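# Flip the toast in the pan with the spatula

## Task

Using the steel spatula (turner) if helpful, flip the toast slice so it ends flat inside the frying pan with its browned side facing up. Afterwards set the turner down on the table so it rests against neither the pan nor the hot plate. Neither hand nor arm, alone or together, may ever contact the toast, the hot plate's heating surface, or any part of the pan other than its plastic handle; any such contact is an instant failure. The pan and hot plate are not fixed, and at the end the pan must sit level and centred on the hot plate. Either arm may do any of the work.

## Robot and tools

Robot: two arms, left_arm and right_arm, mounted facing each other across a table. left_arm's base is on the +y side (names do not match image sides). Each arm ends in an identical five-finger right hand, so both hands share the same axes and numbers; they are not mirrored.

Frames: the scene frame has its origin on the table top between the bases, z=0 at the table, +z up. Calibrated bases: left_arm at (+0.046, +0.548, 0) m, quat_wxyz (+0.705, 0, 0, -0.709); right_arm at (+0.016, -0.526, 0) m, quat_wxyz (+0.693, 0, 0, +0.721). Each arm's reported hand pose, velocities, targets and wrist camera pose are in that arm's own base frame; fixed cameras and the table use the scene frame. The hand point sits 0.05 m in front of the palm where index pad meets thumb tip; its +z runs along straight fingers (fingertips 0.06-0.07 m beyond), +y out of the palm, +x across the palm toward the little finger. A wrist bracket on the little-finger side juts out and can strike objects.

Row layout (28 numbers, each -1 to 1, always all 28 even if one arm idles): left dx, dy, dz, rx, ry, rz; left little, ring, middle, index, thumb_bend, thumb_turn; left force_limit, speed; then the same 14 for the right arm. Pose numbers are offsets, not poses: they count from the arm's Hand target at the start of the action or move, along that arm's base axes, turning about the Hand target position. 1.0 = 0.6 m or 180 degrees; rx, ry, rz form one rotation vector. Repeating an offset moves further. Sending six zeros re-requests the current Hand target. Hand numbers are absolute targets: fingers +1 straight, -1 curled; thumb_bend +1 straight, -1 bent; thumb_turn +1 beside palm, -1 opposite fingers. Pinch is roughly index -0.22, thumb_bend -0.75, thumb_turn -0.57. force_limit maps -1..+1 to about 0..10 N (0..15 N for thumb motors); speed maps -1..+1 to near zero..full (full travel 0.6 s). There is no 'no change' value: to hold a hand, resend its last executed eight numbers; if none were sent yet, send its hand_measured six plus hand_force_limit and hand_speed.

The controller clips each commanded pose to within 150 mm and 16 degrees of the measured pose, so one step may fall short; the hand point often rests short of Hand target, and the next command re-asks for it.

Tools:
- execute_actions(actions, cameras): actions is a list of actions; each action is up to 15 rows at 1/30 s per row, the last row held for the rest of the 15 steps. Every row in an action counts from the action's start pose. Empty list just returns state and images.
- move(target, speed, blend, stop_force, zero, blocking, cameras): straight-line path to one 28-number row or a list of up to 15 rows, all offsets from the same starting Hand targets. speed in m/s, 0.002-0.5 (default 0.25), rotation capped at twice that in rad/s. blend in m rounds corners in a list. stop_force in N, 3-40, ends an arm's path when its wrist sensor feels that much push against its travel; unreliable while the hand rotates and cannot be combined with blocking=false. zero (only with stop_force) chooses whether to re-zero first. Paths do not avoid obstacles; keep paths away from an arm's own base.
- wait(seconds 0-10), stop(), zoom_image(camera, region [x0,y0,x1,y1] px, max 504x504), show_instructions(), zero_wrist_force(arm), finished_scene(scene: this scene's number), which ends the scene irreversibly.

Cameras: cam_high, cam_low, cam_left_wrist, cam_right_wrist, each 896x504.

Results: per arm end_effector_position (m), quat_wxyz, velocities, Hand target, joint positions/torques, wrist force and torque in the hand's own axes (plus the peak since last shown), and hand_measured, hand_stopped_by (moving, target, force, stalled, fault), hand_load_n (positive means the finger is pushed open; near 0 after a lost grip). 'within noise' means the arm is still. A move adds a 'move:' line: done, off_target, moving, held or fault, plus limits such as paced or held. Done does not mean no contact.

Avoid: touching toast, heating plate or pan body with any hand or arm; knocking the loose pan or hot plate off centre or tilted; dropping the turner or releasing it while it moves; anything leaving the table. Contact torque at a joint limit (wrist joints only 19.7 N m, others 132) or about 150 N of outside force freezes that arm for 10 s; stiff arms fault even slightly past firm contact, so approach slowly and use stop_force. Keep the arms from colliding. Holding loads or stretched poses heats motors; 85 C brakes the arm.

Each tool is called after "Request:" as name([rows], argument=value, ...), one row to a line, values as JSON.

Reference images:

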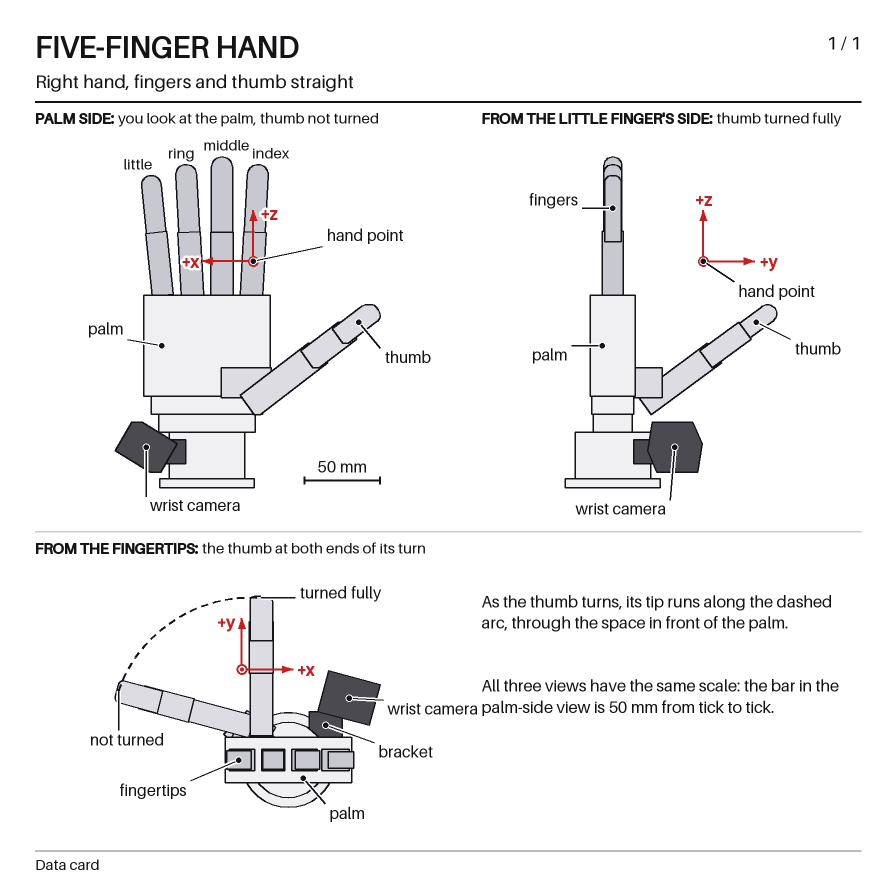

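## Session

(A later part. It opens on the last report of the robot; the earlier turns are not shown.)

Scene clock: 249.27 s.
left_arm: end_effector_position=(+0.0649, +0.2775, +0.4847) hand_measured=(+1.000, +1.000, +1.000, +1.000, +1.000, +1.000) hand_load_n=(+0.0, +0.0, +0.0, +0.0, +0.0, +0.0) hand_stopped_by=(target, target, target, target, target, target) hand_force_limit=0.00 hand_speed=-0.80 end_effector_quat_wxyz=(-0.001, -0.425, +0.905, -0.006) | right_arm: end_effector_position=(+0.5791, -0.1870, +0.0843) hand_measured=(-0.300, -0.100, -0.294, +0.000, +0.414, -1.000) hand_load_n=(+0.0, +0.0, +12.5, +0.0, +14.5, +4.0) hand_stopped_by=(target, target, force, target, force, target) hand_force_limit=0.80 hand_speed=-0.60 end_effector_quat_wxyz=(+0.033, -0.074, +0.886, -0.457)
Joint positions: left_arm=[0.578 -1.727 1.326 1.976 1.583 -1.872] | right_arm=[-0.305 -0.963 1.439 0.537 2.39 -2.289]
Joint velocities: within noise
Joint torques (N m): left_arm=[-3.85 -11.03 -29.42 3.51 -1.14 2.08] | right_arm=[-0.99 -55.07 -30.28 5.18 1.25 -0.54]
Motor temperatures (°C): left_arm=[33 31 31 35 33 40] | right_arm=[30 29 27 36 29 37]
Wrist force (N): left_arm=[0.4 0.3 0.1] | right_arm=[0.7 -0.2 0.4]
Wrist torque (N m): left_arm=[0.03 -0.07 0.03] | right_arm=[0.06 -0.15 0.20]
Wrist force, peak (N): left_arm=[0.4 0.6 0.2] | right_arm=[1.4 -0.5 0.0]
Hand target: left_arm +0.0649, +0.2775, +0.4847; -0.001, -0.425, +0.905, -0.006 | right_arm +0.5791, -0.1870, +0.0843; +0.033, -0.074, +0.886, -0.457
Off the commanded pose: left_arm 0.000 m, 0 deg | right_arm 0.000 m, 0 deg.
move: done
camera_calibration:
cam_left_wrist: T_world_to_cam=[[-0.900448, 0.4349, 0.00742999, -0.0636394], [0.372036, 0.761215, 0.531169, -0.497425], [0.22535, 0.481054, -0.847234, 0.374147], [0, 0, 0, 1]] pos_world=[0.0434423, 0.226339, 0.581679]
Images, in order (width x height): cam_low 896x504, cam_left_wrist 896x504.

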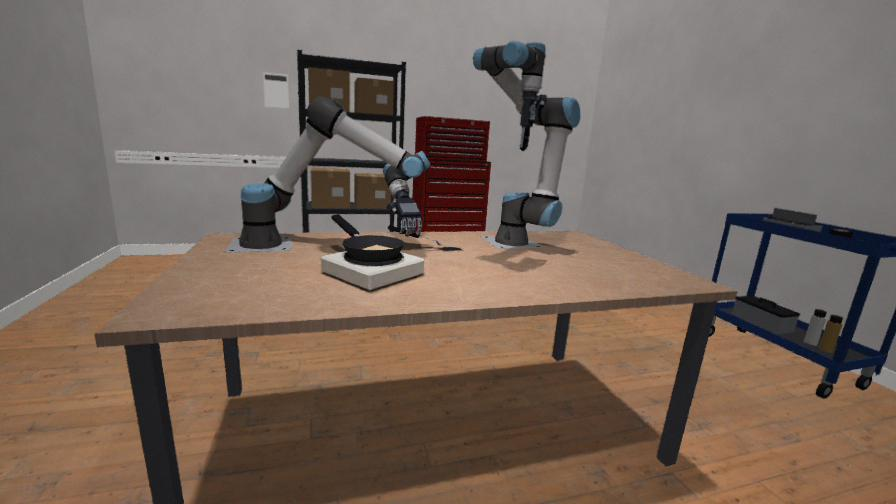

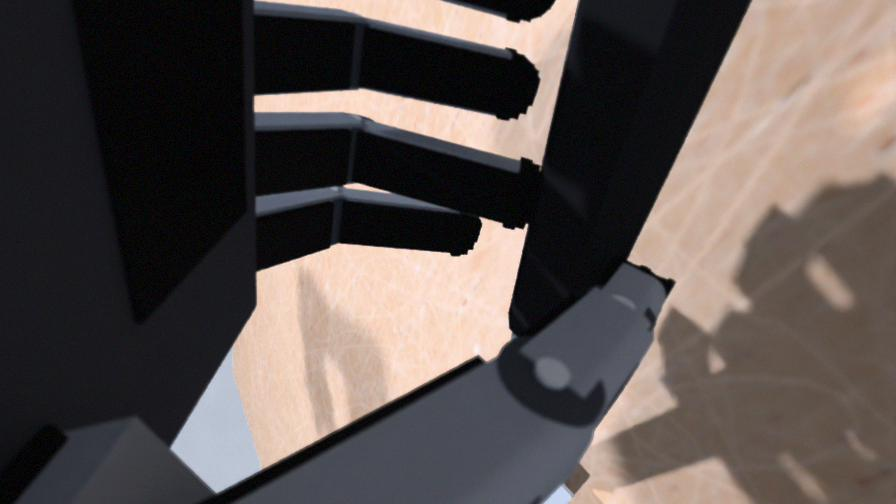

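Request:
move(target=[0,0,0,0,0,0,1,1,1,1,1,1,0,-0.8,0,0,-0.11,0,0,0,-0.3,-0.1,-0.45,0.0,0.21,-1,0.8,-0.6], speed=0.025, stop_force=5, cameras=["cam_high","cam_low","cam_left_wrist"])

Request:
zoom_image(camera="cam_low", region=[330, 130, 470, 290])

Request:
zoom_image(camera="cam_high", region=[300, 150, 500, 300])

Scene clock: 253.47 s.
left_arm: end_effector_position=(+0.0649, +0.2775, +0.4847) hand_measured=(+1.000, +1.000, +1.000, +1.000, +1.000, +1.000) hand_load_n=(+0.0, +0.0, +0.0, +0.0, +0.0, +0.0) hand_stopped_by=(target, target, target, target, target, target) hand_force_limit=0.00 hand_speed=-0.80 end_effector_quat_wxyz=(-0.001, -0.425, +0.905, -0.006) | right_arm: end_effector_position=(+0.5790, -0.1870, +0.0229) hand_measured=(-0.300, -0.100, -0.294, +0.000, +0.414, -1.000) hand_load_n=(+0.0, +0.0, +13.5, +0.0, +15.0, +2.5) hand_stopped_by=(target, target, force, target, force, target) hand_force_limit=0.80 hand_speed=-0.60 end_effector_quat_wxyz=(+0.032, -0.074, +0.886, -0.457)
Joint positions: left_arm=[0.578 -1.727 1.326 1.976 1.583 -1.872] | right_arm=[-0.305 -0.888 1.49 0.412 2.39 -2.289]
Joint velocities: within noise
Joint torques (N m): left_arm=[-3.61 -11.79 -30.02 3.89 -0.91 2.04] | right_arm=[-1.66 -51.02 -28.36 0.07 -0.06 0.95]
Motor temperatures (°C): left_arm=[33 31 31 35 33 40] | right_arm=[30 29 27 36 29 37]
Wrist force (N): left_arm=[0.2 0.2 0.0] | right_arm=[0.9 -0.6 -0.2]
Wrist torque (N m): left_arm=[0.03 -0.03 0.01] | right_arm=[0.05 -0.09 0.17]
Wrist force, peak (N): left_arm=[0.3 0.6 0.3] | right_arm=[0.4 -7.7 -2.2]
Hand target: left_arm +0.0649, +0.2775, +0.4847; -0.001, -0.425, +0.905, -0.006 | right_arm +0.5791, -0.1870, +0.0229; +0.033, -0.074, +0.886, -0.457 (not the last commanded pose)
Off the commanded pose: left_arm 0.000 m, 0 deg | right_arm 0.005 m, 0 deg.
move: contact (right_arm)
camera_calibration:
cam_left_wrist: T_world_to_cam=[[-0.900448, 0.4349, 0.00743006, -0.0636394], [0.372036, 0.761215, 0.531169, -0.497425], [0.225349, 0.481054, -0.847234, 0.374147], [0, 0, 0, 1]] pos_world=[0.0434423, 0.226339, 0.581679]
Images, in order (width x height): cam_high 896x504, cam_low 896x504, cam_left_wrist 896x504.

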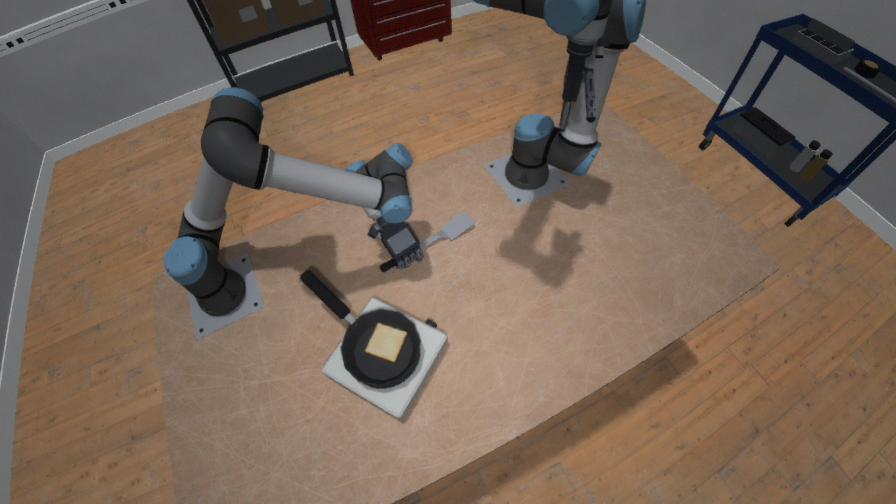

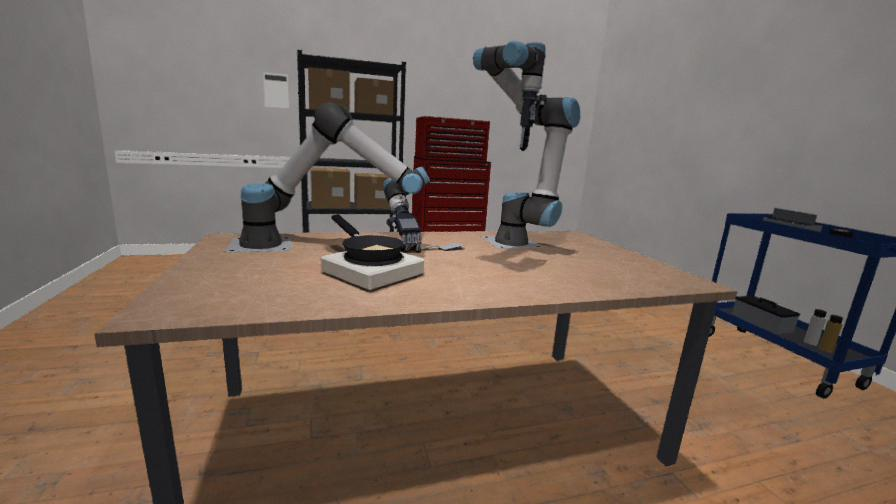

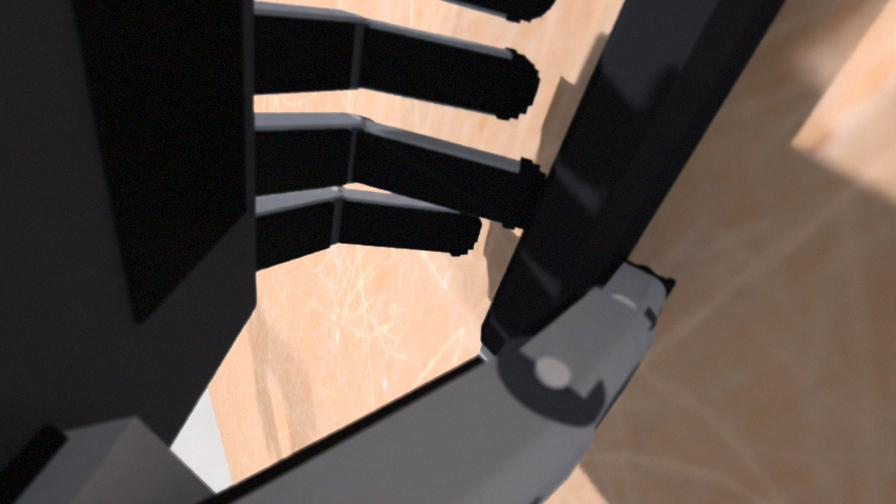

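Scaled by 3.150 from the camera's 896x504 image, which has a finer 1280x720 frame.

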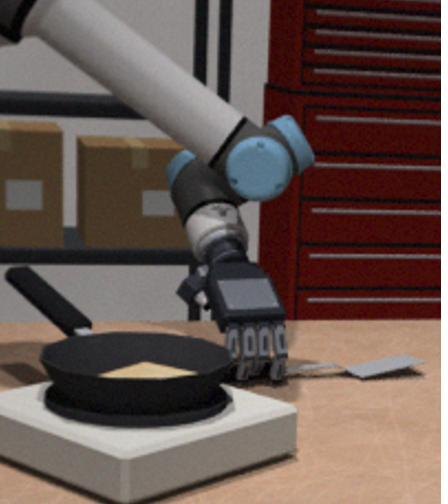

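Scaled by 2.520 from the camera's 896x504 image, which has a finer 1280x720 frame.

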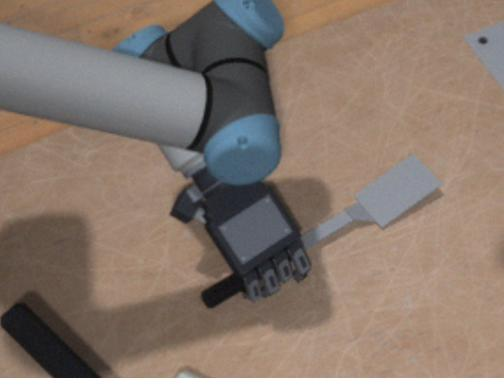

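Request:
execute_actions([
  [[0,0,0,0,0,0,1,1,1,1,1,1,0,-0.8,0,0,0,0,0,0,-0.15,-0.15,-0.12,-0.15,0.58,-1,0.5,-0.7]],
], cameras=[])

Request:
move(target=[0,0,0,0,0,0,1,1,1,1,1,1,0,-0.8,0,0,0,0,0,-0.028,-0.15,-0.15,-0.12,-0.15,0.58,-1,0.5,-0.7], speed=0.1, cameras=["cam_left_wrist","cam_high"])

Scene clock: 257.57 s.
left_arm: end_effector_position=(+0.0649, +0.2775, +0.4847) hand_measured=(+1.000, +1.000, +1.000, +1.000, +1.000, +1.000) hand_load_n=(+0.0, +0.0, +0.0, +0.0, +0.0, +0.0) hand_stopped_by=(target, target, target, target, target, target) hand_force_limit=0.00 hand_speed=-0.80 end_effector_quat_wxyz=(-0.001, -0.425, +0.905, -0.006) | right_arm: end_effector_position=(+0.5791, -0.1870, +0.0229) hand_measured=(-0.150, -0.150, -0.120, -0.150, +0.580, -1.000) hand_load_n=(+0.0, +0.0, +0.0, +0.0, +0.0, +0.0) hand_stopped_by=(target, target, target, target, target, target) hand_force_limit=0.50 hand_speed=-0.70 end_effector_quat_wxyz=(+0.033, -0.074, +0.886, -0.457)
Joint positions: left_arm=[0.578 -1.727 1.326 1.976 1.583 -1.872] | right_arm=[-0.305 -0.888 1.49 0.411 2.39 -2.289]
Joint velocities: within noise
Joint torques (N m): left_arm=[-1.86 -10.44 -30.52 4.33 -0.72 1.69] | right_arm=[-1.3 -47.34 -24.91 -0.24 0.11 1.2]
Motor temperatures (°C): left_arm=[33 31 31 35 33 40] | right_arm=[30 29 27 36 29 37]
Wrist force (N): left_arm=[0.1 0.2 0.3] | right_arm=[0.6 -0.9 -0.3]
Wrist torque (N m): left_arm=[0.01 -0.03 0.00] | right_arm=[0.05 -0.08 0.14]
Wrist force, peak (N): left_arm=[0.1 0.7 0.1] | right_arm=[1.2 -0.8 -0.1]
Hand target: left_arm +0.0649, +0.2775, +0.4847; -0.001, -0.425, +0.905, -0.006 | right_arm +0.5791, -0.1870, +0.0229; +0.033, -0.074, +0.886, -0.457
Off the commanded pose: left_arm 0.000 m, 0 deg | right_arm 0.000 m, 0 deg.
Step readings (end_effector_position of left_arm | right_arm):
0: (+0.0649, +0.2775, +0.4847) | (+0.5791, -0.1870, +0.0229)
1: (+0.0649, +0.2775, +0.4847) | (+0.5791, -0.1870, +0.0229)
2: (+0.0649, +0.2775, +0.4847) | (+0.5791, -0.1870, +0.0229)
4: (+0.0649, +0.2775, +0.4847) | (+0.5791, -0.1870, +0.0229)
8: (+0.0649, +0.2775, +0.4847) | (+0.5791, -0.1870, +0.0229)
15: (+0.0649, +0.2775, +0.4847) | (+0.5791, -0.1870, +0.0229)
No camera images: "cameras" was empty.

Scene clock: 258.47 s.
left_arm: end_effector_position=(+0.0649, +0.2775, +0.4847) hand_measured=(+1.000, +1.000, +1.000, +1.000, +1.000, +1.000) hand_load_n=(+0.0, +0.0, +0.0, +0.0, +0.0, +0.0) hand_stopped_by=(target, target, target, target, target, target) hand_force_limit=0.00 hand_speed=-0.80 end_effector_quat_wxyz=(-0.001, -0.425, +0.905, -0.006) | right_arm: end_effector_position=(+0.5791, -0.1869, +0.0229) hand_measured=(-0.150, -0.150, -0.120, -0.150, +0.580, -1.000) hand_load_n=(+0.0, +0.0, -0.5, +0.0, +0.0, +0.0) hand_stopped_by=(target, target, target, target, target, target) hand_force_limit=0.50 hand_speed=-0.70 end_effector_quat_wxyz=(+0.012, -0.035, +0.888, -0.458)
Joint positions: left_arm=[0.578 -1.727 1.326 1.976 1.583 -1.872] | right_arm=[-0.288 -0.837 1.424 0.529 2.44 -2.152]
Joint velocities: within noise
Joint torques (N m): left_arm=[-2.01 -10.1 -32.22 4.25 -1 1.87] | right_arm=[-8.69 -55.11 -13.98 1.31 0.48 1.4]
Motor temperatures (°C): left_arm=[33 31 31 35 33 40] | right_arm=[30 29 27 36 29 37]
Wrist force (N): left_arm=[0.4 0.3 0.1] | right_arm=[1.1 -0.7 0.0]
Wrist torque (N m): left_arm=[0.05 -0.07 0.03] | right_arm=[0.12 -0.17 0.17]
Wrist force, peak (N): left_arm=[0.2 0.5 0.3] | right_arm=[1.2 -0.9 -0.2]
Hand target: left_arm +0.0649, +0.2775, +0.4847; -0.001, -0.425, +0.905, -0.006 | right_arm +0.5791, -0.1870, +0.0229; +0.012, -0.035, +0.888, -0.458
Off the commanded pose: left_arm 0.000 m, 0 deg | right_arm 0.000 m, 0 deg.
move: done
camera_calibration:
cam_left_wrist: T_world_to_cam=[[-0.900448, 0.4349, 0.00742873, -0.0636386], [0.372035, 0.761215, 0.53117, -0.497426], [0.225351, 0.481055, -0.847233, 0.374147], [0, 0, 0, 1]] pos_world=[0.0434423, 0.226339, 0.58168]
Images, in order (width x height): cam_high 896x504, cam_left_wrist 896x504.

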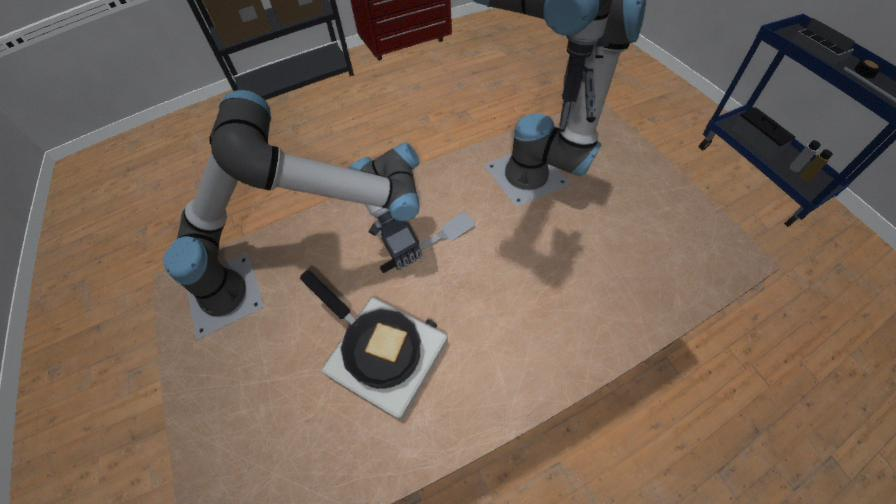

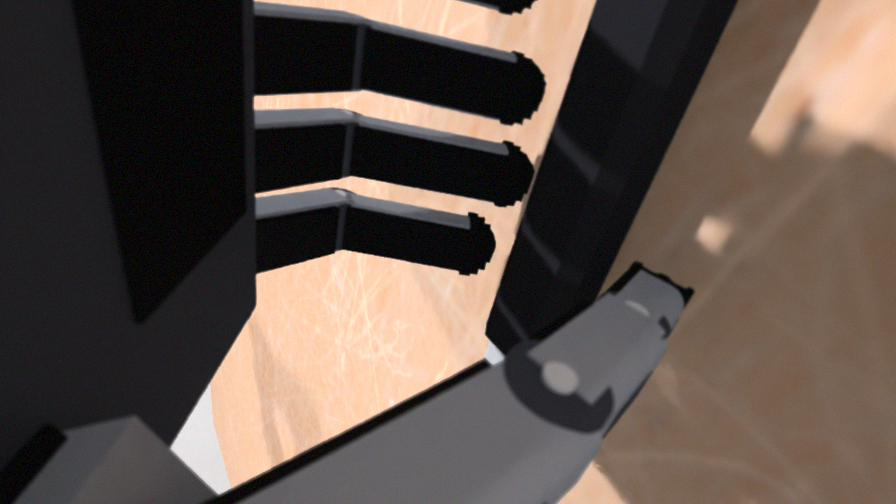

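Request:
execute_actions([
  [[0,0,0,0,0,0,1,1,1,1,1,1,0,-0.8,0,0,0,0,0,0,-0.5,-0.5,-0.5,-0.5,0.3,-1,-0.3,-0.8]],
], cameras=[])

Request:
wait(seconds=3.5, cameras=["cam_left_wrist"])

Scene clock: 261.17 s.
left_arm: end_effector_position=(+0.0649, +0.2775, +0.4847) hand_measured=(+1.000, +1.000, +1.000, +1.000, +1.000, +1.000) hand_load_n=(+0.0, +0.0, +0.0, +0.0, +0.0, +0.0) hand_stopped_by=(target, target, target, target, target, target) hand_force_limit=0.00 hand_speed=-0.80 end_effector_quat_wxyz=(-0.001, -0.425, +0.905, -0.006) | right_arm: end_effector_position=(+0.5790, -0.1870, +0.0229) hand_measured=(-0.500, -0.500, -0.284, -0.500, +0.466, -1.000) hand_load_n=(+0.0, +0.0, +5.5, +0.0, +5.0, +0.5) hand_stopped_by=(target, target, force, target, force, target) hand_force_limit=-0.30 hand_speed=-0.80 end_effector_quat_wxyz=(+0.012, -0.035, +0.888, -0.458)
Joint positions: left_arm=[0.578 -1.727 1.326 1.976 1.583 -1.872] | right_arm=[-0.289 -0.837 1.424 0.53 2.44 -2.152]
Joint velocities: within noise
Joint torques (N m): left_arm=[-1.55 -11.01 -30.52 4.52 -0.84 1.76] | right_arm=[-7.75 -56.28 -12.48 0.5 1.96 -1.24]
Motor temperatures (°C): left_arm=[33 31 31 35 33 40] | right_arm=[30 29 27 36 29 37]
Wrist force (N): left_arm=[0.2 0.1 0.1] | right_arm=[0.9 -0.3 -0.2]
Wrist torque (N m): left_arm=[0.02 -0.04 0.01] | right_arm=[0.11 -0.17 0.15]
Wrist force, peak (N): left_arm=[0.3 0.3 0.5] | right_arm=[1.1 -1.0 -0.1]
Hand target: left_arm +0.0649, +0.2775, +0.4847; -0.001, -0.425, +0.905, -0.006 | right_arm +0.5791, -0.1870, +0.0229; +0.012, -0.035, +0.888, -0.458
Off the commanded pose: left_arm 0.000 m, 0 deg | right_arm 0.000 m, 0 deg.
Step readings (end_effector_position of left_arm | right_arm):
0: (+0.0649, +0.2775, +0.4847) | (+0.5791, -0.1870, +0.0229)
1: (+0.0649, +0.2775, +0.4847) | (+0.5791, -0.1870, +0.0229)
2: (+0.0649, +0.2775, +0.4847) | (+0.5791, -0.1870, +0.0229)
4: (+0.0649, +0.2775, +0.4847) | (+0.5791, -0.1870, +0.0229)
8: (+0.0649, +0.2775, +0.4847) | (+0.5790, -0.1870, +0.0229)
15: (+0.0649, +0.2775, +0.4847) | (+0.5790, -0.1870, +0.0229)
No camera images: "cameras" was empty.

Scene clock: 264.67 s.
left_arm: end_effector_position=(+0.0649, +0.2775, +0.4847) hand_measured=(+1.000, +1.000, +1.000, +1.000, +1.000, +1.000) hand_load_n=(+0.0, +0.0, +0.0, +0.0, +0.0, +0.0) hand_stopped_by=(target, target, target, target, target, target) hand_force_limit=0.00 hand_speed=-0.80 end_effector_quat_wxyz=(-0.001, -0.425, +0.905, -0.006) | right_arm: end_effector_position=(+0.5791, -0.1870, +0.0229) hand_measured=(-0.500, -0.500, -0.284, -0.500, +0.466, -1.000) hand_load_n=(+0.0, +0.0, +5.0, +0.0, +5.0, +0.5) hand_stopped_by=(target, target, force, target, force, target) hand_force_limit=-0.30 hand_speed=-0.80 end_effector_quat_wxyz=(+0.012, -0.035, +0.888, -0.458)
Joint positions: left_arm=[0.578 -1.727 1.326 1.976 1.583 -1.872] | right_arm=[-0.289 -0.837 1.424 0.53 2.44 -2.152]
Joint velocities: within noise
Joint torques (N m): left_arm=[-0.36 -13.18 -30.35 4.6 -0.88 1.94] | right_arm=[-5.03 -54.07 -15.79 0.14 2.19 -1.19]
Motor temperatures (°C): left_arm=[33 31 31 35 33 40] | right_arm=[30 29 27 36 29 37]
Wrist force (N): left_arm=[0.1 0.1 0.1] | right_arm=[0.9 -0.1 -0.1]
Wrist torque (N m): left_arm=[0.02 -0.02 0.01] | right_arm=[0.13 -0.18 0.16]
Wrist force, peak (N): left_arm=[0.4 0.7 0.1] | right_arm=[1.3 -0.5 -0.2]
Hand target: left_arm +0.0649, +0.2775, +0.4847; -0.001, -0.425, +0.905, -0.006 | right_arm +0.5791, -0.1870, +0.0229; +0.012, -0.035, +0.888, -0.458
Off the commanded pose: left_arm 0.000 m, 0 deg | right_arm 0.000 m, 0 deg.
wait: 3.50 s; at rest by 0.17 s
camera_calibration:
cam_left_wrist: T_world_to_cam=[[-0.900448, 0.4349, 0.00742885, -0.0636387], [0.372035, 0.761215, 0.53117, -0.497426], [0.225351, 0.481055, -0.847233, 0.374147], [0, 0, 0, 1]] pos_world=[0.0434423, 0.226339, 0.58168]
Images, in order (width x height): cam_left_wrist 896x504.

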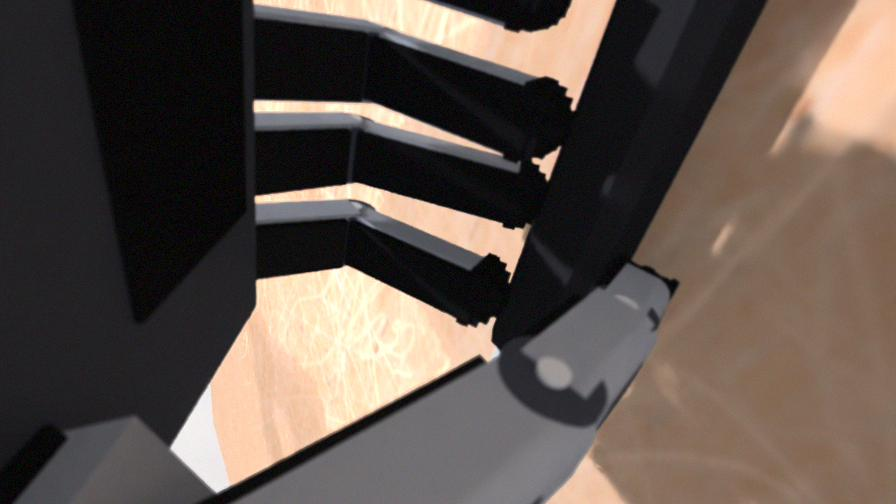

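Request:
execute_actions([
  [[0,0,0,0,0,0,1,1,1,1,1,1,0,-0.8,0,0,0,0,0,0,-0.15,-0.15,-0.12,-0.15,0.58,-1,0.5,-0.7]],
], cameras=[])

Request:
move(target=[0,0,0,0,0,0,1,1,1,1,1,1,0,-0.8,0,0.006,-0.0075,0,0,0,-0.15,-0.15,-0.12,-0.15,0.58,-1,0.5,-0.7], speed=0.015, stop_force=4, cameras=["cam_left_wrist"])

Request:
execute_actions([
  [[0,0,0,0,0,0,1,1,1,1,1,1,0,-0.8,0,0,0,0,0,0,-0.5,-0.5,-0.5,-0.5,0.3,-1,-0.3,-0.8]],
], cameras=[])

Request:
wait(seconds=3.5, cameras=["cam_left_wrist"])

Scene clock: 268.10 s.
left_arm: end_effector_position=(+0.0649, +0.2775, +0.4847) hand_measured=(+1.000, +1.000, +1.000, +1.000, +1.000, +1.000) hand_load_n=(+0.0, +0.0, +0.0, +0.0, +0.0, +0.0) hand_stopped_by=(target, target, target, target, target, target) hand_force_limit=0.00 hand_speed=-0.80 end_effector_quat_wxyz=(-0.001, -0.425, +0.905, -0.006) | right_arm: end_effector_position=(+0.5791, -0.1870, +0.0229) hand_measured=(-0.150, -0.150, -0.120, -0.150, +0.580, -1.000) hand_load_n=(+0.0, +0.0, +0.0, +0.0, +0.0, +0.0) hand_stopped_by=(target, target, target, target, target, target) hand_force_limit=0.50 hand_speed=-0.70 end_effector_quat_wxyz=(+0.012, -0.035, +0.888, -0.458)
Joint positions: left_arm=[0.578 -1.727 1.326 1.976 1.583 -1.872] | right_arm=[-0.289 -0.837 1.424 0.53 2.44 -2.152]
Joint velocities: within noise
Joint torques (N m): left_arm=[1.47 -12.2 -32.2 4.86 -0.66 1.81] | right_arm=[-2.19 -54.17 -18.28 0.27 2.38 -1.31]
Motor temperatures (°C): left_arm=[33 31 31 35 33 40] | right_arm=[30 29 27 36 29 37]
Wrist force (N): left_arm=[0.0 0.3 0.1] | right_arm=[1.0 -0.8 -0.2]
Wrist torque (N m): left_arm=[0.04 0.00 0.01] | right_arm=[0.12 -0.16 0.16]
Wrist force, peak (N): left_arm=[0.5 0.4 0.4] | right_arm=[1.2 -0.9 -0.2]
Hand target: left_arm +0.0649, +0.2775, +0.4847; -0.001, -0.425, +0.905, -0.006 | right_arm +0.5791, -0.1870, +0.0229; +0.012, -0.035, +0.888, -0.458
Off the commanded pose: left_arm 0.000 m, 0 deg | right_arm 0.000 m, 0 deg.
Step readings (end_effector_position of left_arm | right_arm):
0: (+0.0649, +0.2775, +0.4847) | (+0.5791, -0.1870, +0.0229)
1: (+0.0649, +0.2775, +0.4847) | (+0.5791, -0.1870, +0.0229)
2: (+0.0649, +0.2775, +0.4847) | (+0.5791, -0.1870, +0.0229)
4: (+0.0649, +0.2775, +0.4847) | (+0.5791, -0.1870, +0.0229)
8: (+0.0649, +0.2775, +0.4847) | (+0.5791, -0.1870, +0.0229)
15: (+0.0649, +0.2775, +0.4847) | (+0.5791, -0.1870, +0.0229)
No camera images: "cameras" was empty.

Scene clock: 269.57 s.
left_arm: end_effector_position=(+0.0649, +0.2775, +0.4847) hand_measured=(+1.000, +1.000, +1.000, +1.000, +1.000, +1.000) hand_load_n=(+0.0, +0.0, +0.0, +0.0, +0.0, +0.0) hand_stopped_by=(target, target, target, target, target, target) hand_force_limit=0.00 hand_speed=-0.80 end_effector_quat_wxyz=(-0.001, -0.425, +0.905, -0.006) | right_arm: end_effector_position=(+0.5791, -0.1843, +0.0195) hand_measured=(-0.150, -0.150, -0.120, -0.150, +0.580, -1.000) hand_load_n=(+0.0, +0.0, +0.5, +0.0, -1.5, -1.0) hand_stopped_by=(target, target, target, target, target, target) hand_force_limit=0.50 hand_speed=-0.70 end_effector_quat_wxyz=(+0.012, -0.035, +0.888, -0.458)
Joint positions: left_arm=[0.578 -1.727 1.326 1.976 1.583 -1.872] | right_arm=[-0.284 -0.832 1.426 0.528 2.443 -2.145]
Joint velocities: within noise
Joint torques (N m): left_arm=[1.3 -12.43 -32.47 4.98 -0.68 1.87] | right_arm=[-7.31 -54.71 -26.46 5.2 -0.19 -1.17]
Motor temperatures (°C): left_arm=[33 31 31 35 33 40] | right_arm=[30 29 27 36 29 37]
Wrist force (N): left_arm=[0.2 0.4 0.3] | right_arm=[1.2 -5.4 -2.3]
Wrist torque (N m): left_arm=[0.04 -0.03 0.02] | right_arm=[-0.07 -0.11 0.07]
Wrist force, peak (N): left_arm=[0.3 0.7 0.0] | right_arm=[0.5 -12.7 -5.8]
Hand target: left_arm +0.0649, +0.2775, +0.4847; -0.001, -0.425, +0.905, -0.006 | right_arm +0.5791, -0.1843, +0.0195; +0.012, -0.035, +0.888, -0.458 (not the last commanded pose)
Off the commanded pose: left_arm 0.000 m, 0 deg | right_arm 0.001 m, 0 deg.
move: contact (right_arm)
camera_calibration:
cam_left_wrist: T_world_to_cam=[[-0.900448, 0.4349, 0.00742886, -0.0636387], [0.372035, 0.761215, 0.53117, -0.497426], [0.225351, 0.481055, -0.847233, 0.374147], [0, 0, 0, 1]] pos_world=[0.0434423, 0.226339, 0.58168]
Images, in order (width x height): cam_left_wrist 896x504.

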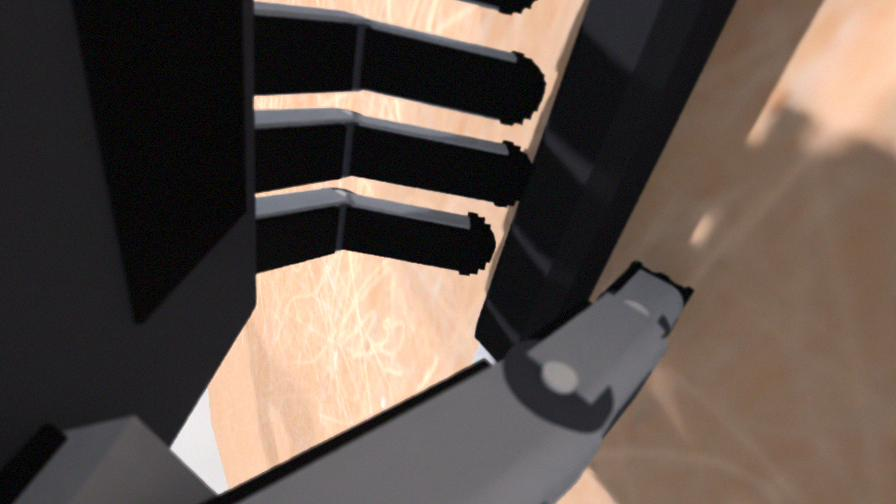

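Scene clock: 270.90 s.
left_arm: end_effector_position=(+0.0649, +0.2775, +0.4847) hand_measured=(+1.000, +1.000, +1.000, +1.000, +1.000, +1.000) hand_load_n=(+0.0, +0.0, +0.0, +0.0, +0.0, +0.0) hand_stopped_by=(target, target, target, target, target, target) hand_force_limit=0.00 hand_speed=-0.80 end_effector_quat_wxyz=(-0.001, -0.425, +0.905, -0.006) | right_arm: end_effector_position=(+0.5791, -0.1843, +0.0195) hand_measured=(-0.500, -0.392, -0.286, -0.348, +0.468, -1.000) hand_load_n=(+0.0, +7.0, +0.0, +2.0, +7.5, +0.5) hand_stopped_by=(target, force, force, force, force, target) hand_force_limit=-0.30 hand_speed=-0.80 end_effector_quat_wxyz=(+0.012, -0.035, +0.888, -0.458)
Joint positions: left_arm=[0.578 -1.727 1.326 1.976 1.583 -1.872] | right_arm=[-0.284 -0.832 1.426 0.528 2.443 -2.145]
Joint velocities: within noise
Joint torques (N m): left_arm=[0.47 -12.15 -32.16 5.09 -0.56 2.05] | right_arm=[-7.34 -54.66 -25.44 3.49 2.43 -1.19]
Motor temperatures (°C): left_arm=[33 31 31 35 33 40] | right_arm=[30 29 27 36 29 37]
Wrist force (N): left_arm=[0.1 0.2 0.2] | right_arm=[1.2 -5.1 -1.6]
Wrist torque (N m): left_arm=[0.02 -0.02 0.01] | right_arm=[-0.09 -0.22 0.08]
Wrist force, peak (N): left_arm=[0.0 0.7 0.3] | right_arm=[1.6 -5.6 -2.9]
Hand target: left_arm +0.0649, +0.2775, +0.4847; -0.001, -0.425, +0.905, -0.006 | right_arm +0.5791, -0.1843, +0.0195; +0.012, -0.035, +0.888, -0.458
Off the commanded pose: left_arm 0.000 m, 0 deg | right_arm 0.000 m, 0 deg.
Step readings (end_effector_position of left_arm | right_arm):
0: (+0.0649, +0.2775, +0.4847) | (+0.5791, -0.1843, +0.0195)
1: (+0.0649, +0.2775, +0.4847) | (+0.5791, -0.1843, +0.0195)
2: (+0.0649, +0.2775, +0.4847) | (+0.5791, -0.1843, +0.0195)
4: (+0.0649, +0.2775, +0.4847) | (+0.5791, -0.1843, +0.0195)
8: (+0.0649, +0.2775, +0.4847) | (+0.5791, -0.1843, +0.0195)
15: (+0.0649, +0.2775, +0.4847) | (+0.5791, -0.1843, +0.0195)
No camera images: "cameras" was empty.

Scene clock: 274.40 s.
left_arm: end_effector_position=(+0.0649, +0.2775, +0.4847) hand_measured=(+1.000, +1.000, +1.000, +1.000, +1.000, +1.000) hand_load_n=(+0.0, +0.0, +0.0, +0.0, +0.0, +0.0) hand_stopped_by=(target, target, target, target, target, target) hand_force_limit=0.00 hand_speed=-0.80 end_effector_quat_wxyz=(-0.001, -0.425, +0.905, -0.006) | right_arm: end_effector_position=(+0.5791, -0.1843, +0.0195) hand_measured=(-0.500, -0.392, -0.286, -0.348, +0.468, -1.000) hand_load_n=(+0.0, +7.0, +0.0, +2.0, +7.5, +0.5) hand_stopped_by=(target, force, force, force, force, target) hand_force_limit=-0.30 hand_speed=-0.80 end_effector_quat_wxyz=(+0.012, -0.035, +0.888, -0.458)
Joint positions: left_arm=[0.578 -1.727 1.326 1.976 1.583 -1.872] | right_arm=[-0.284 -0.832 1.426 0.528 2.443 -2.145]
Joint velocities: within noise
Joint torques (N m): left_arm=[3.13 -12.77 -30.2 5.12 -0.73 1.67] | right_arm=[-2.99 -55.18 -25.39 0.1 2.35 -1.13]
Motor temperatures (°C): left_arm=[33 31 31 35 33 40] | right_arm=[29 29 27 36 29 37]
Wrist force (N): left_arm=[0.0 0.4 0.0] | right_arm=[1.2 -4.7 -1.3]
Wrist torque (N m): left_arm=[0.06 0.00 0.00] | right_arm=[-0.07 -0.23 0.09]
Wrist force, peak (N): left_arm=[0.6 0.5 0.5] | right_arm=[1.5 -5.0 -1.7]
Hand target: left_arm +0.0649, +0.2775, +0.4847; -0.001, -0.425, +0.905, -0.006 | right_arm +0.5791, -0.1843, +0.0195; +0.012, -0.035, +0.888, -0.458
Off the commanded pose: left_arm 0.000 m, 0 deg | right_arm 0.000 m, 0 deg.
wait: 3.50 s; at rest by 0.17 s
camera_calibration:
cam_left_wrist: T_world_to_cam=[[-0.900448, 0.4349, 0.00742934, -0.0636391], [0.372036, 0.761215, 0.53117, -0.497425], [0.22535, 0.481055, -0.847233, 0.374147], [0, 0, 0, 1]] pos_world=[0.0434421, 0.226339, 0.58168]
Images, in order (width x height): cam_left_wrist 896x504.

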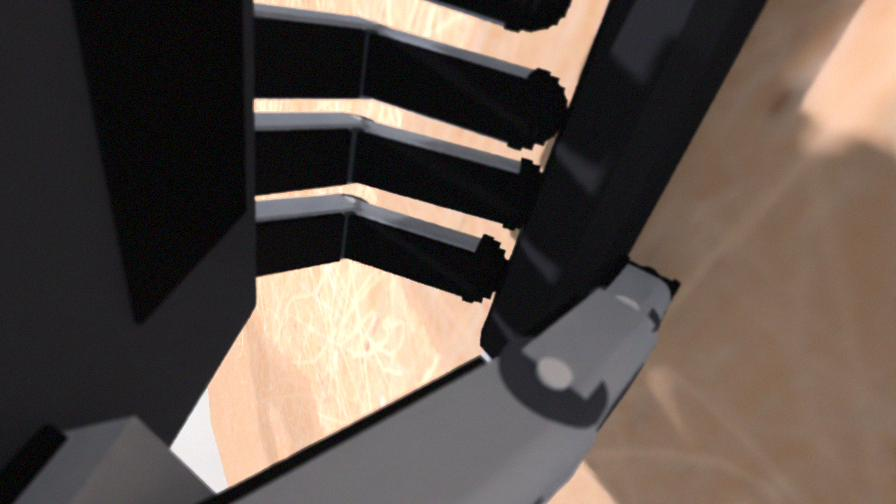

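Request:
execute_actions([
  [[0,0,0,0,0,0,1,1,1,1,1,1,0,-0.8,0,0,0,0,0,0,-0.5,-0.4,-0.32,-0.37,0.25,-1,0.4,-0.9]],
], cameras=[])

Request:
wait(seconds=3, cameras=["cam_left_wrist"])

Scene clock: 277.50 s.
left_arm: end_effector_position=(+0.0649, +0.2775, +0.4847) hand_measured=(+1.000, +1.000, +1.000, +1.000, +1.000, +1.000) hand_load_n=(+0.0, +0.0, +0.0, +0.0, +0.0, +0.0) hand_stopped_by=(target, target, target, target, target, target) hand_force_limit=0.00 hand_speed=-0.80 end_effector_quat_wxyz=(-0.001, -0.425, +0.905, -0.006) | right_arm: end_effector_position=(+0.5791, -0.1843, +0.0195) hand_measured=(-0.500, -0.396, -0.306, -0.368, +0.468, -1.000) hand_load_n=(+0.0, +1.5, +6.5, +5.5, +12.5, +0.0) hand_stopped_by=(target, force, force, target, force, target) hand_force_limit=0.40 hand_speed=-0.90 end_effector_quat_wxyz=(+0.012, -0.035, +0.888, -0.458)
Joint positions: left_arm=[0.578 -1.727 1.326 1.976 1.583 -1.872] | right_arm=[-0.284 -0.832 1.426 0.528 2.443 -2.145]
Joint velocities: within noise
Joint torques (N m): left_arm=[3.66 -13.57 -31.51 4.95 -0.8 1.83] | right_arm=[-0.32 -47.78 -23.73 -0.03 -0.62 -1.26]
Motor temperatures (°C): left_arm=[33 31 31 35 33 40] | right_arm=[29 29 27 36 29 37]
Wrist force (N): left_arm=[0.3 0.2 0.1] | right_arm=[0.7 -7.5 -4.0]
Wrist torque (N m): left_arm=[0.03 -0.04 0.02] | right_arm=[-0.20 -0.10 0.06]
Wrist force, peak (N): left_arm=[0.5 0.0 0.4] | right_arm=[0.6 -9.5 -2.5]
Hand target: left_arm +0.0649, +0.2775, +0.4847; -0.001, -0.425, +0.905, -0.006 | right_arm +0.5791, -0.1843, +0.0195; +0.012, -0.035, +0.888, -0.458
Off the commanded pose: left_arm 0.000 m, 0 deg | right_arm 0.000 m, 0 deg.
Step readings (end_effector_position of left_arm | right_arm):
0: (+0.0649, +0.2775, +0.4847) | (+0.5791, -0.1843, +0.0195)
1: (+0.0649, +0.2775, +0.4847) | (+0.5791, -0.1843, +0.0195)
2: (+0.0649, +0.2775, +0.4847) | (+0.5791, -0.1843, +0.0195)
4: (+0.0649, +0.2775, +0.4847) | (+0.5790, -0.1843, +0.0195)
8: (+0.0649, +0.2775, +0.4847) | (+0.5791, -0.1843, +0.0196)
15: (+0.0649, +0.2775, +0.4847) | (+0.5791, -0.1843, +0.0196)
No camera images: "cameras" was empty.

Scene clock: 280.50 s.
left_arm: end_effector_position=(+0.0649, +0.2775, +0.4847) hand_measured=(+1.000, +1.000, +1.000, +1.000, +1.000, +1.000) hand_load_n=(+0.0, +0.0, +0.0, +0.0, +0.0, +0.0) hand_stopped_by=(target, target, target, target, target, target) hand_force_limit=0.00 hand_speed=-0.80 end_effector_quat_wxyz=(-0.001, -0.425, +0.905, -0.006) | right_arm: end_effector_position=(+0.5791, -0.1843, +0.0195) hand_measured=(-0.500, -0.396, -0.306, -0.368, +0.468, -1.000) hand_load_n=(+0.0, +1.0, +6.5, +5.5, +12.5, +0.0) hand_stopped_by=(target, force, force, target, force, target) hand_force_limit=0.40 hand_speed=-0.90 end_effector_quat_wxyz=(+0.012, -0.035, +0.888, -0.458)
Joint positions: left_arm=[0.578 -1.727 1.326 1.976 1.583 -1.872] | right_arm=[-0.284 -0.832 1.426 0.528 2.443 -2.145]
Joint velocities: within noise
Joint torques (N m): left_arm=[4.87 -13.02 -32 4.89 -0.61 1.83] | right_arm=[2.28 -43.06 -13.42 0.03 -0.82 -0.98]
Motor temperatures (°C): left_arm=[33 31 31 35 33 40] | right_arm=[29 29 27 36 29 37]
Wrist force (N): left_arm=[0.0 0.0 0.2] | right_arm=[0.7 -7.4 -3.6]
Wrist torque (N m): left_arm=[-0.02 -0.01 0.00] | right_arm=[-0.20 -0.11 0.06]
Wrist force, peak (N): left_arm=[0.1 0.6 0.3] | right_arm=[0.5 -7.8 -3.9]
Hand target: left_arm +0.0649, +0.2775, +0.4847; -0.001, -0.425, +0.905, -0.006 | right_arm +0.5791, -0.1843, +0.0195; +0.012, -0.035, +0.888, -0.458
Off the commanded pose: left_arm 0.000 m, 0 deg | right_arm 0.000 m, 0 deg.
wait: 3.00 s; at rest by 0.17 s
camera_calibration:
cam_left_wrist: T_world_to_cam=[[-0.900448, 0.4349, 0.00742912, -0.0636389], [0.372036, 0.761215, 0.53117, -0.497425], [0.225351, 0.481054, -0.847233, 0.374147], [0, 0, 0, 1]] pos_world=[0.0434422, 0.226339, 0.58168]
Images, in order (width x height): cam_left_wrist 896x504.

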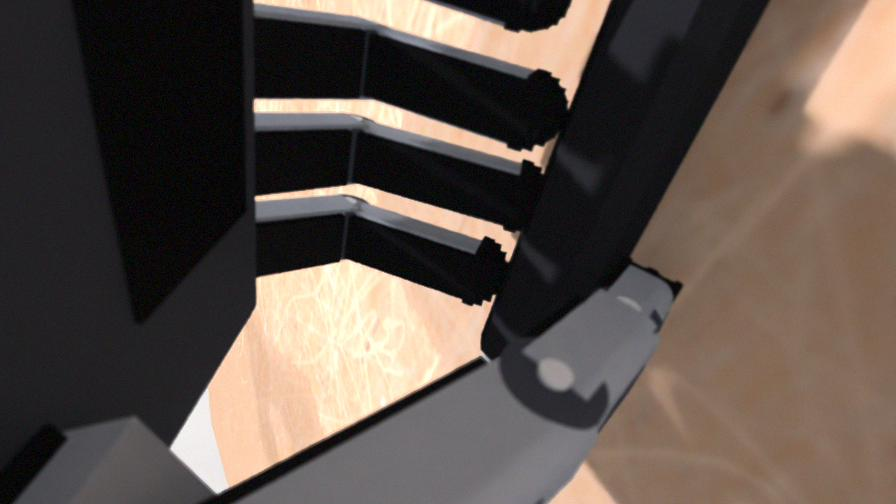

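Request:
execute_actions([
  [[0,0,0,0,0,0,1,1,1,1,1,1,0,-0.8,0,0,0,0,0,0,-0.5,-0.41,-0.32,-0.37,0.2,-1,1.0,-0.93]],
], cameras=[])

Request:
wait(seconds=3, cameras=["cam_left_wrist"])

Scene clock: 283.63 s.
left_arm: end_effector_position=(+0.0649, +0.2775, +0.4847) hand_measured=(+1.000, +1.000, +1.000, +1.000, +1.000, +1.000) hand_load_n=(+0.0, +0.0, +0.0, +0.0, +0.0, +0.0) hand_stopped_by=(target, target, target, target, target, target) hand_force_limit=0.00 hand_speed=-0.80 end_effector_quat_wxyz=(-0.001, -0.425, +0.905, -0.006) | right_arm: end_effector_position=(+0.5791, -0.1843, +0.0195) hand_measured=(-0.500, -0.408, -0.306, -0.368, +0.464, -1.000) hand_load_n=(+0.0, +7.0, +5.0, +4.0, +13.5, +0.0) hand_stopped_by=(target, target, force, target, force, target) hand_force_limit=1.00 hand_speed=-0.93 end_effector_quat_wxyz=(+0.012, -0.035, +0.888, -0.458)
Joint positions: left_arm=[0.578 -1.727 1.326 1.976 1.583 -1.872] | right_arm=[-0.284 -0.832 1.426 0.528 2.443 -2.145]
Joint velocities: within noise
Joint torques (N m): left_arm=[5.45 -13.85 -31.1 4.71 -0.6 1.68] | right_arm=[1.9 -42.4 -13.53 -0.1 -0.69 -1.02]
Motor temperatures (°C): left_arm=[33 31 31 35 33 40] | right_arm=[29 29 27 36 29 37]
Wrist force (N): left_arm=[0.2 0.1 0.1] | right_arm=[1.0 -10.2 -3.6]
Wrist torque (N m): left_arm=[0.00 -0.03 0.01] | right_arm=[-0.30 -0.21 0.00]
Wrist force, peak (N): left_arm=[0.6 0.4 0.3] | right_arm=[1.0 -10.2 -3.6]
Hand target: left_arm +0.0649, +0.2775, +0.4847; -0.001, -0.425, +0.905, -0.006 | right_arm +0.5791, -0.1843, +0.0195; +0.012, -0.035, +0.888, -0.458
Off the commanded pose: left_arm 0.000 m, 0 deg | right_arm 0.000 m, 0 deg.
Step readings (end_effector_position of left_arm | right_arm):
0: (+0.0649, +0.2775, +0.4847) | (+0.5791, -0.1843, +0.0195)
1: (+0.0649, +0.2775, +0.4847) | (+0.5791, -0.1843, +0.0195)
2: (+0.0649, +0.2775, +0.4847) | (+0.5791, -0.1843, +0.0195)
4: (+0.0649, +0.2775, +0.4847) | (+0.5791, -0.1843, +0.0195)
8: (+0.0649, +0.2775, +0.4847) | (+0.5791, -0.1843, +0.0195)
15: (+0.0649, +0.2775, +0.4847) | (+0.5791, -0.1843, +0.0195)
No camera images: "cameras" was empty.

Scene clock: 286.63 s.
left_arm: end_effector_position=(+0.0649, +0.2775, +0.4847) hand_measured=(+1.000, +1.000, +1.000, +1.000, +1.000, +1.000) hand_load_n=(+0.0, +0.0, +0.0, +0.0, +0.0, +0.0) hand_stopped_by=(target, target, target, target, target, target) hand_force_limit=0.00 hand_speed=-0.80 end_effector_quat_wxyz=(-0.001, -0.425, +0.905, -0.006) | right_arm: end_effector_position=(+0.5791, -0.1843, +0.0195) hand_measured=(-0.500, -0.408, -0.306, -0.368, +0.464, -1.000) hand_load_n=(+0.0, +7.0, +5.0, +4.0, +14.0, +0.0) hand_stopped_by=(target, target, force, target, force, target) hand_force_limit=1.00 hand_speed=-0.93 end_effector_quat_wxyz=(+0.012, -0.035, +0.888, -0.458)
Joint positions: left_arm=[0.578 -1.727 1.326 1.976 1.583 -1.872] | right_arm=[-0.284 -0.832 1.426 0.528 2.443 -2.145]
Joint velocities: within noise
Joint torques (N m): left_arm=[6.97 -14.68 -31.44 5.01 -0.46 1.76] | right_arm=[2.18 -42.66 -12.47 0.1 -0.54 -0.98]
Motor temperatures (°C): left_arm=[33 31 31 35 33 40] | right_arm=[29 29 27 36 29 37]
Wrist force (N): left_arm=[0.3 0.1 -0.1] | right_arm=[0.8 -9.6 -3.1]
Wrist torque (N m): left_arm=[0.01 -0.05 0.02] | right_arm=[-0.25 -0.20 0.01]
Wrist force, peak (N): left_arm=[0.4 0.5 0.3] | right_arm=[1.2 -10.1 -3.8]
Hand target: left_arm +0.0649, +0.2775, +0.4847; -0.001, -0.425, +0.905, -0.006 | right_arm +0.5791, -0.1843, +0.0195; +0.012, -0.035, +0.888, -0.458
Off the commanded pose: left_arm 0.000 m, 0 deg | right_arm 0.000 m, 0 deg.
wait: 3.00 s; at rest by 0.17 s
camera_calibration:
cam_left_wrist: T_world_to_cam=[[-0.900448, 0.4349, 0.00742917, -0.0636389], [0.372036, 0.761215, 0.531169, -0.497425], [0.22535, 0.481054, -0.847233, 0.374147], [0, 0, 0, 1]] pos_world=[0.0434422, 0.226339, 0.58168]
Images, in order (width x height): cam_left_wrist 896x504.

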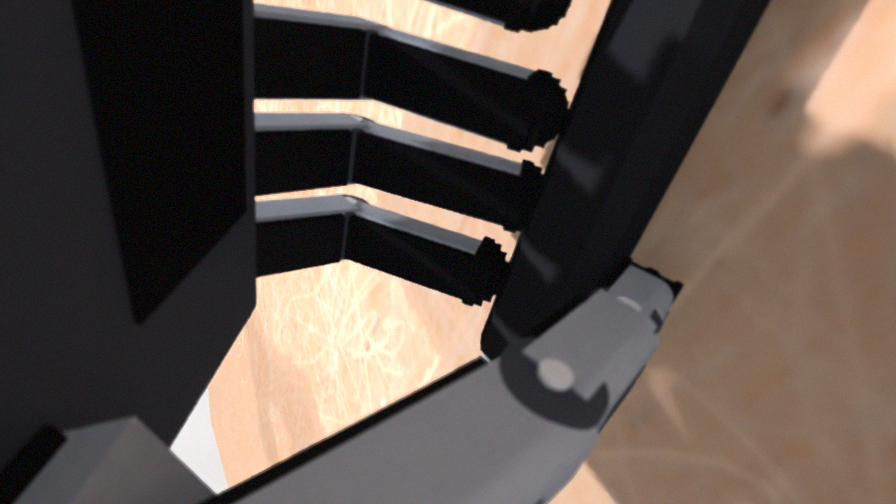

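Request:
move(target=[0,0,0,0,0,0,1,1,1,1,1,1,0,-0.8,0,0,0.15,0,0,0,-0.5,-0.41,-0.32,-0.37,0.2,-1,1.0,-0.93], speed=0.06, cameras=["cam_high","cam_low","cam_left_wrist"])

Request:
zoom_image(camera="cam_low", region=[370, 130, 510, 290])

Scene clock: 289.57 s.
left_arm: end_effector_position=(+0.0649, +0.2775, +0.4847) hand_measured=(+1.000, +1.000, +1.000, +1.000, +1.000, +1.000) hand_load_n=(+0.0, +0.0, +0.0, +0.0, +0.0, +0.0) hand_stopped_by=(target, target, target, target, target, target) hand_force_limit=0.00 hand_speed=-0.80 end_effector_quat_wxyz=(-0.001, -0.425, +0.905, -0.006) | right_arm: end_effector_position=(+0.5791, -0.1843, +0.1096) hand_measured=(-0.500, -0.410, -0.306, -0.368, +0.464, -1.000) hand_load_n=(+0.0, -2.5, +4.5, +6.0, +15.5, +2.0) hand_stopped_by=(target, target, force, target, force, target) hand_force_limit=1.00 hand_speed=-0.93 end_effector_quat_wxyz=(+0.012, -0.035, +0.888, -0.458)
Joint positions: left_arm=[0.578 -1.727 1.326 1.976 1.583 -1.872] | right_arm=[-0.284 -0.936 1.349 0.708 2.443 -2.145]
Joint velocities: within noise
Joint torques (N m): left_arm=[7.32 -13.73 -31.65 5.17 -0.48 1.98] | right_arm=[-4.63 -43.73 -13.93 -0.28 3.14 1.51]
Motor temperatures (°C): left_arm=[33 30 31 35 33 40] | right_arm=[29 29 27 36 29 37]
Wrist force (N): left_arm=[0.1 0.1 0.4] | right_arm=[0.9 0.6 1.0]
Wrist torque (N m): left_arm=[-0.02 -0.03 0.01] | right_arm=[0.11 -0.07 0.04]
Wrist force, peak (N): left_arm=[0.7 0.2 -0.1] | right_arm=[1.2 -10.2 -3.8]
Hand target: left_arm +0.0649, +0.2775, +0.4847; -0.001, -0.425, +0.905, -0.006 | right_arm +0.5791, -0.1843, +0.1095; +0.012, -0.035, +0.888, -0.458
Off the commanded pose: left_arm 0.000 m, 0 deg | right_arm 0.000 m, 0 deg.
move: done
camera_calibration:
cam_left_wrist: T_world_to_cam=[[-0.900448, 0.4349, 0.00742935, -0.0636391], [0.372036, 0.761215, 0.531169, -0.497425], [0.22535, 0.481054, -0.847233, 0.374147], [0, 0, 0, 1]] pos_world=[0.0434422, 0.226339, 0.58168]
Images, in order (width x height): cam_high 896x504, cam_low 896x504, cam_left_wrist 896x504.

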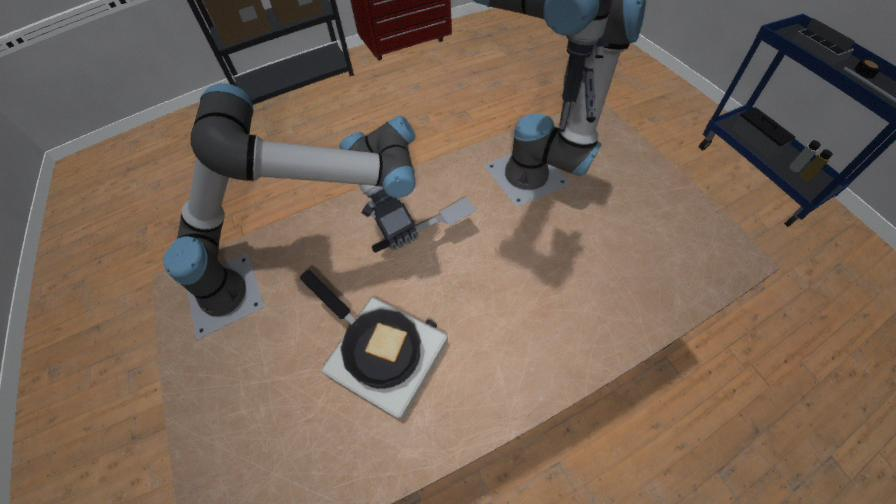

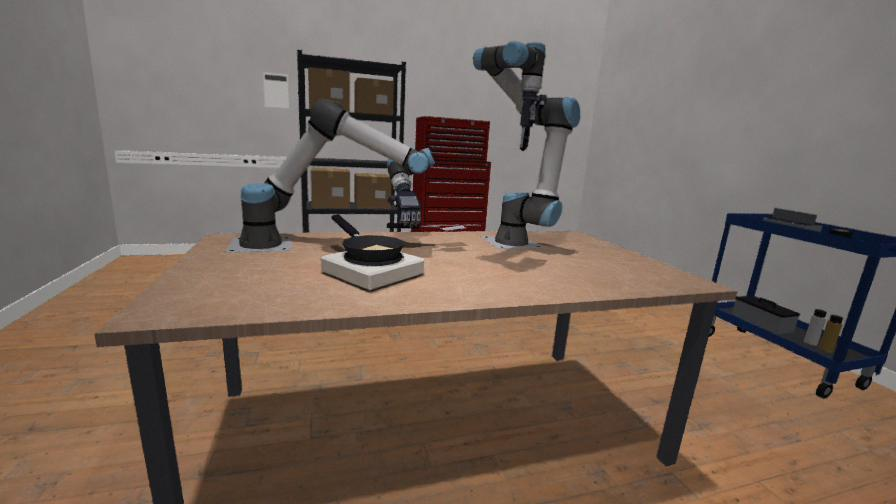

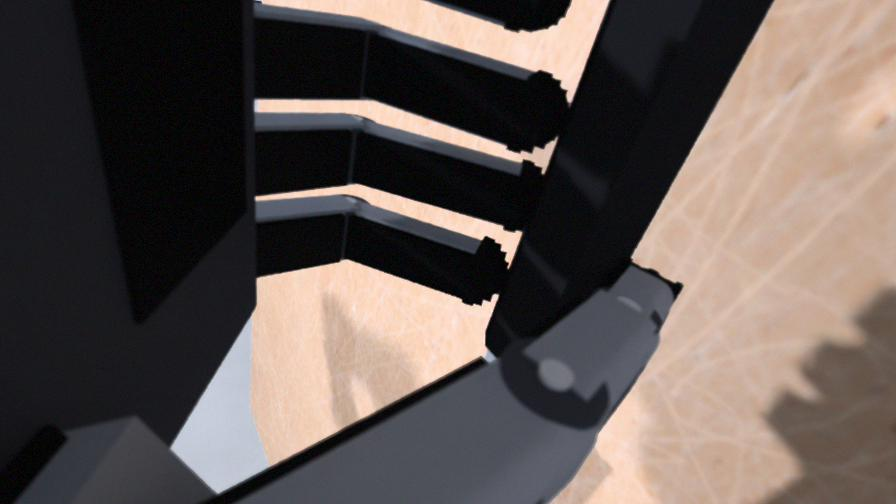

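Scaled by 3.150 from the camera's 896x504 image, which has a finer 1280x720 frame.

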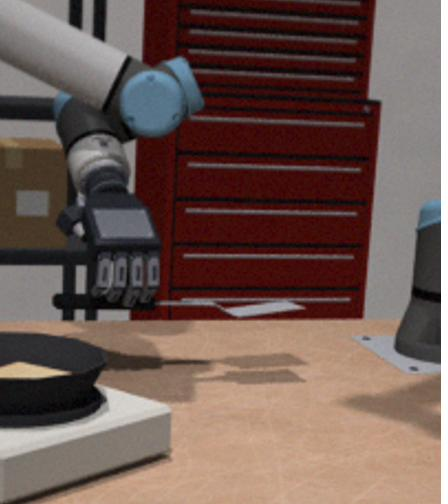

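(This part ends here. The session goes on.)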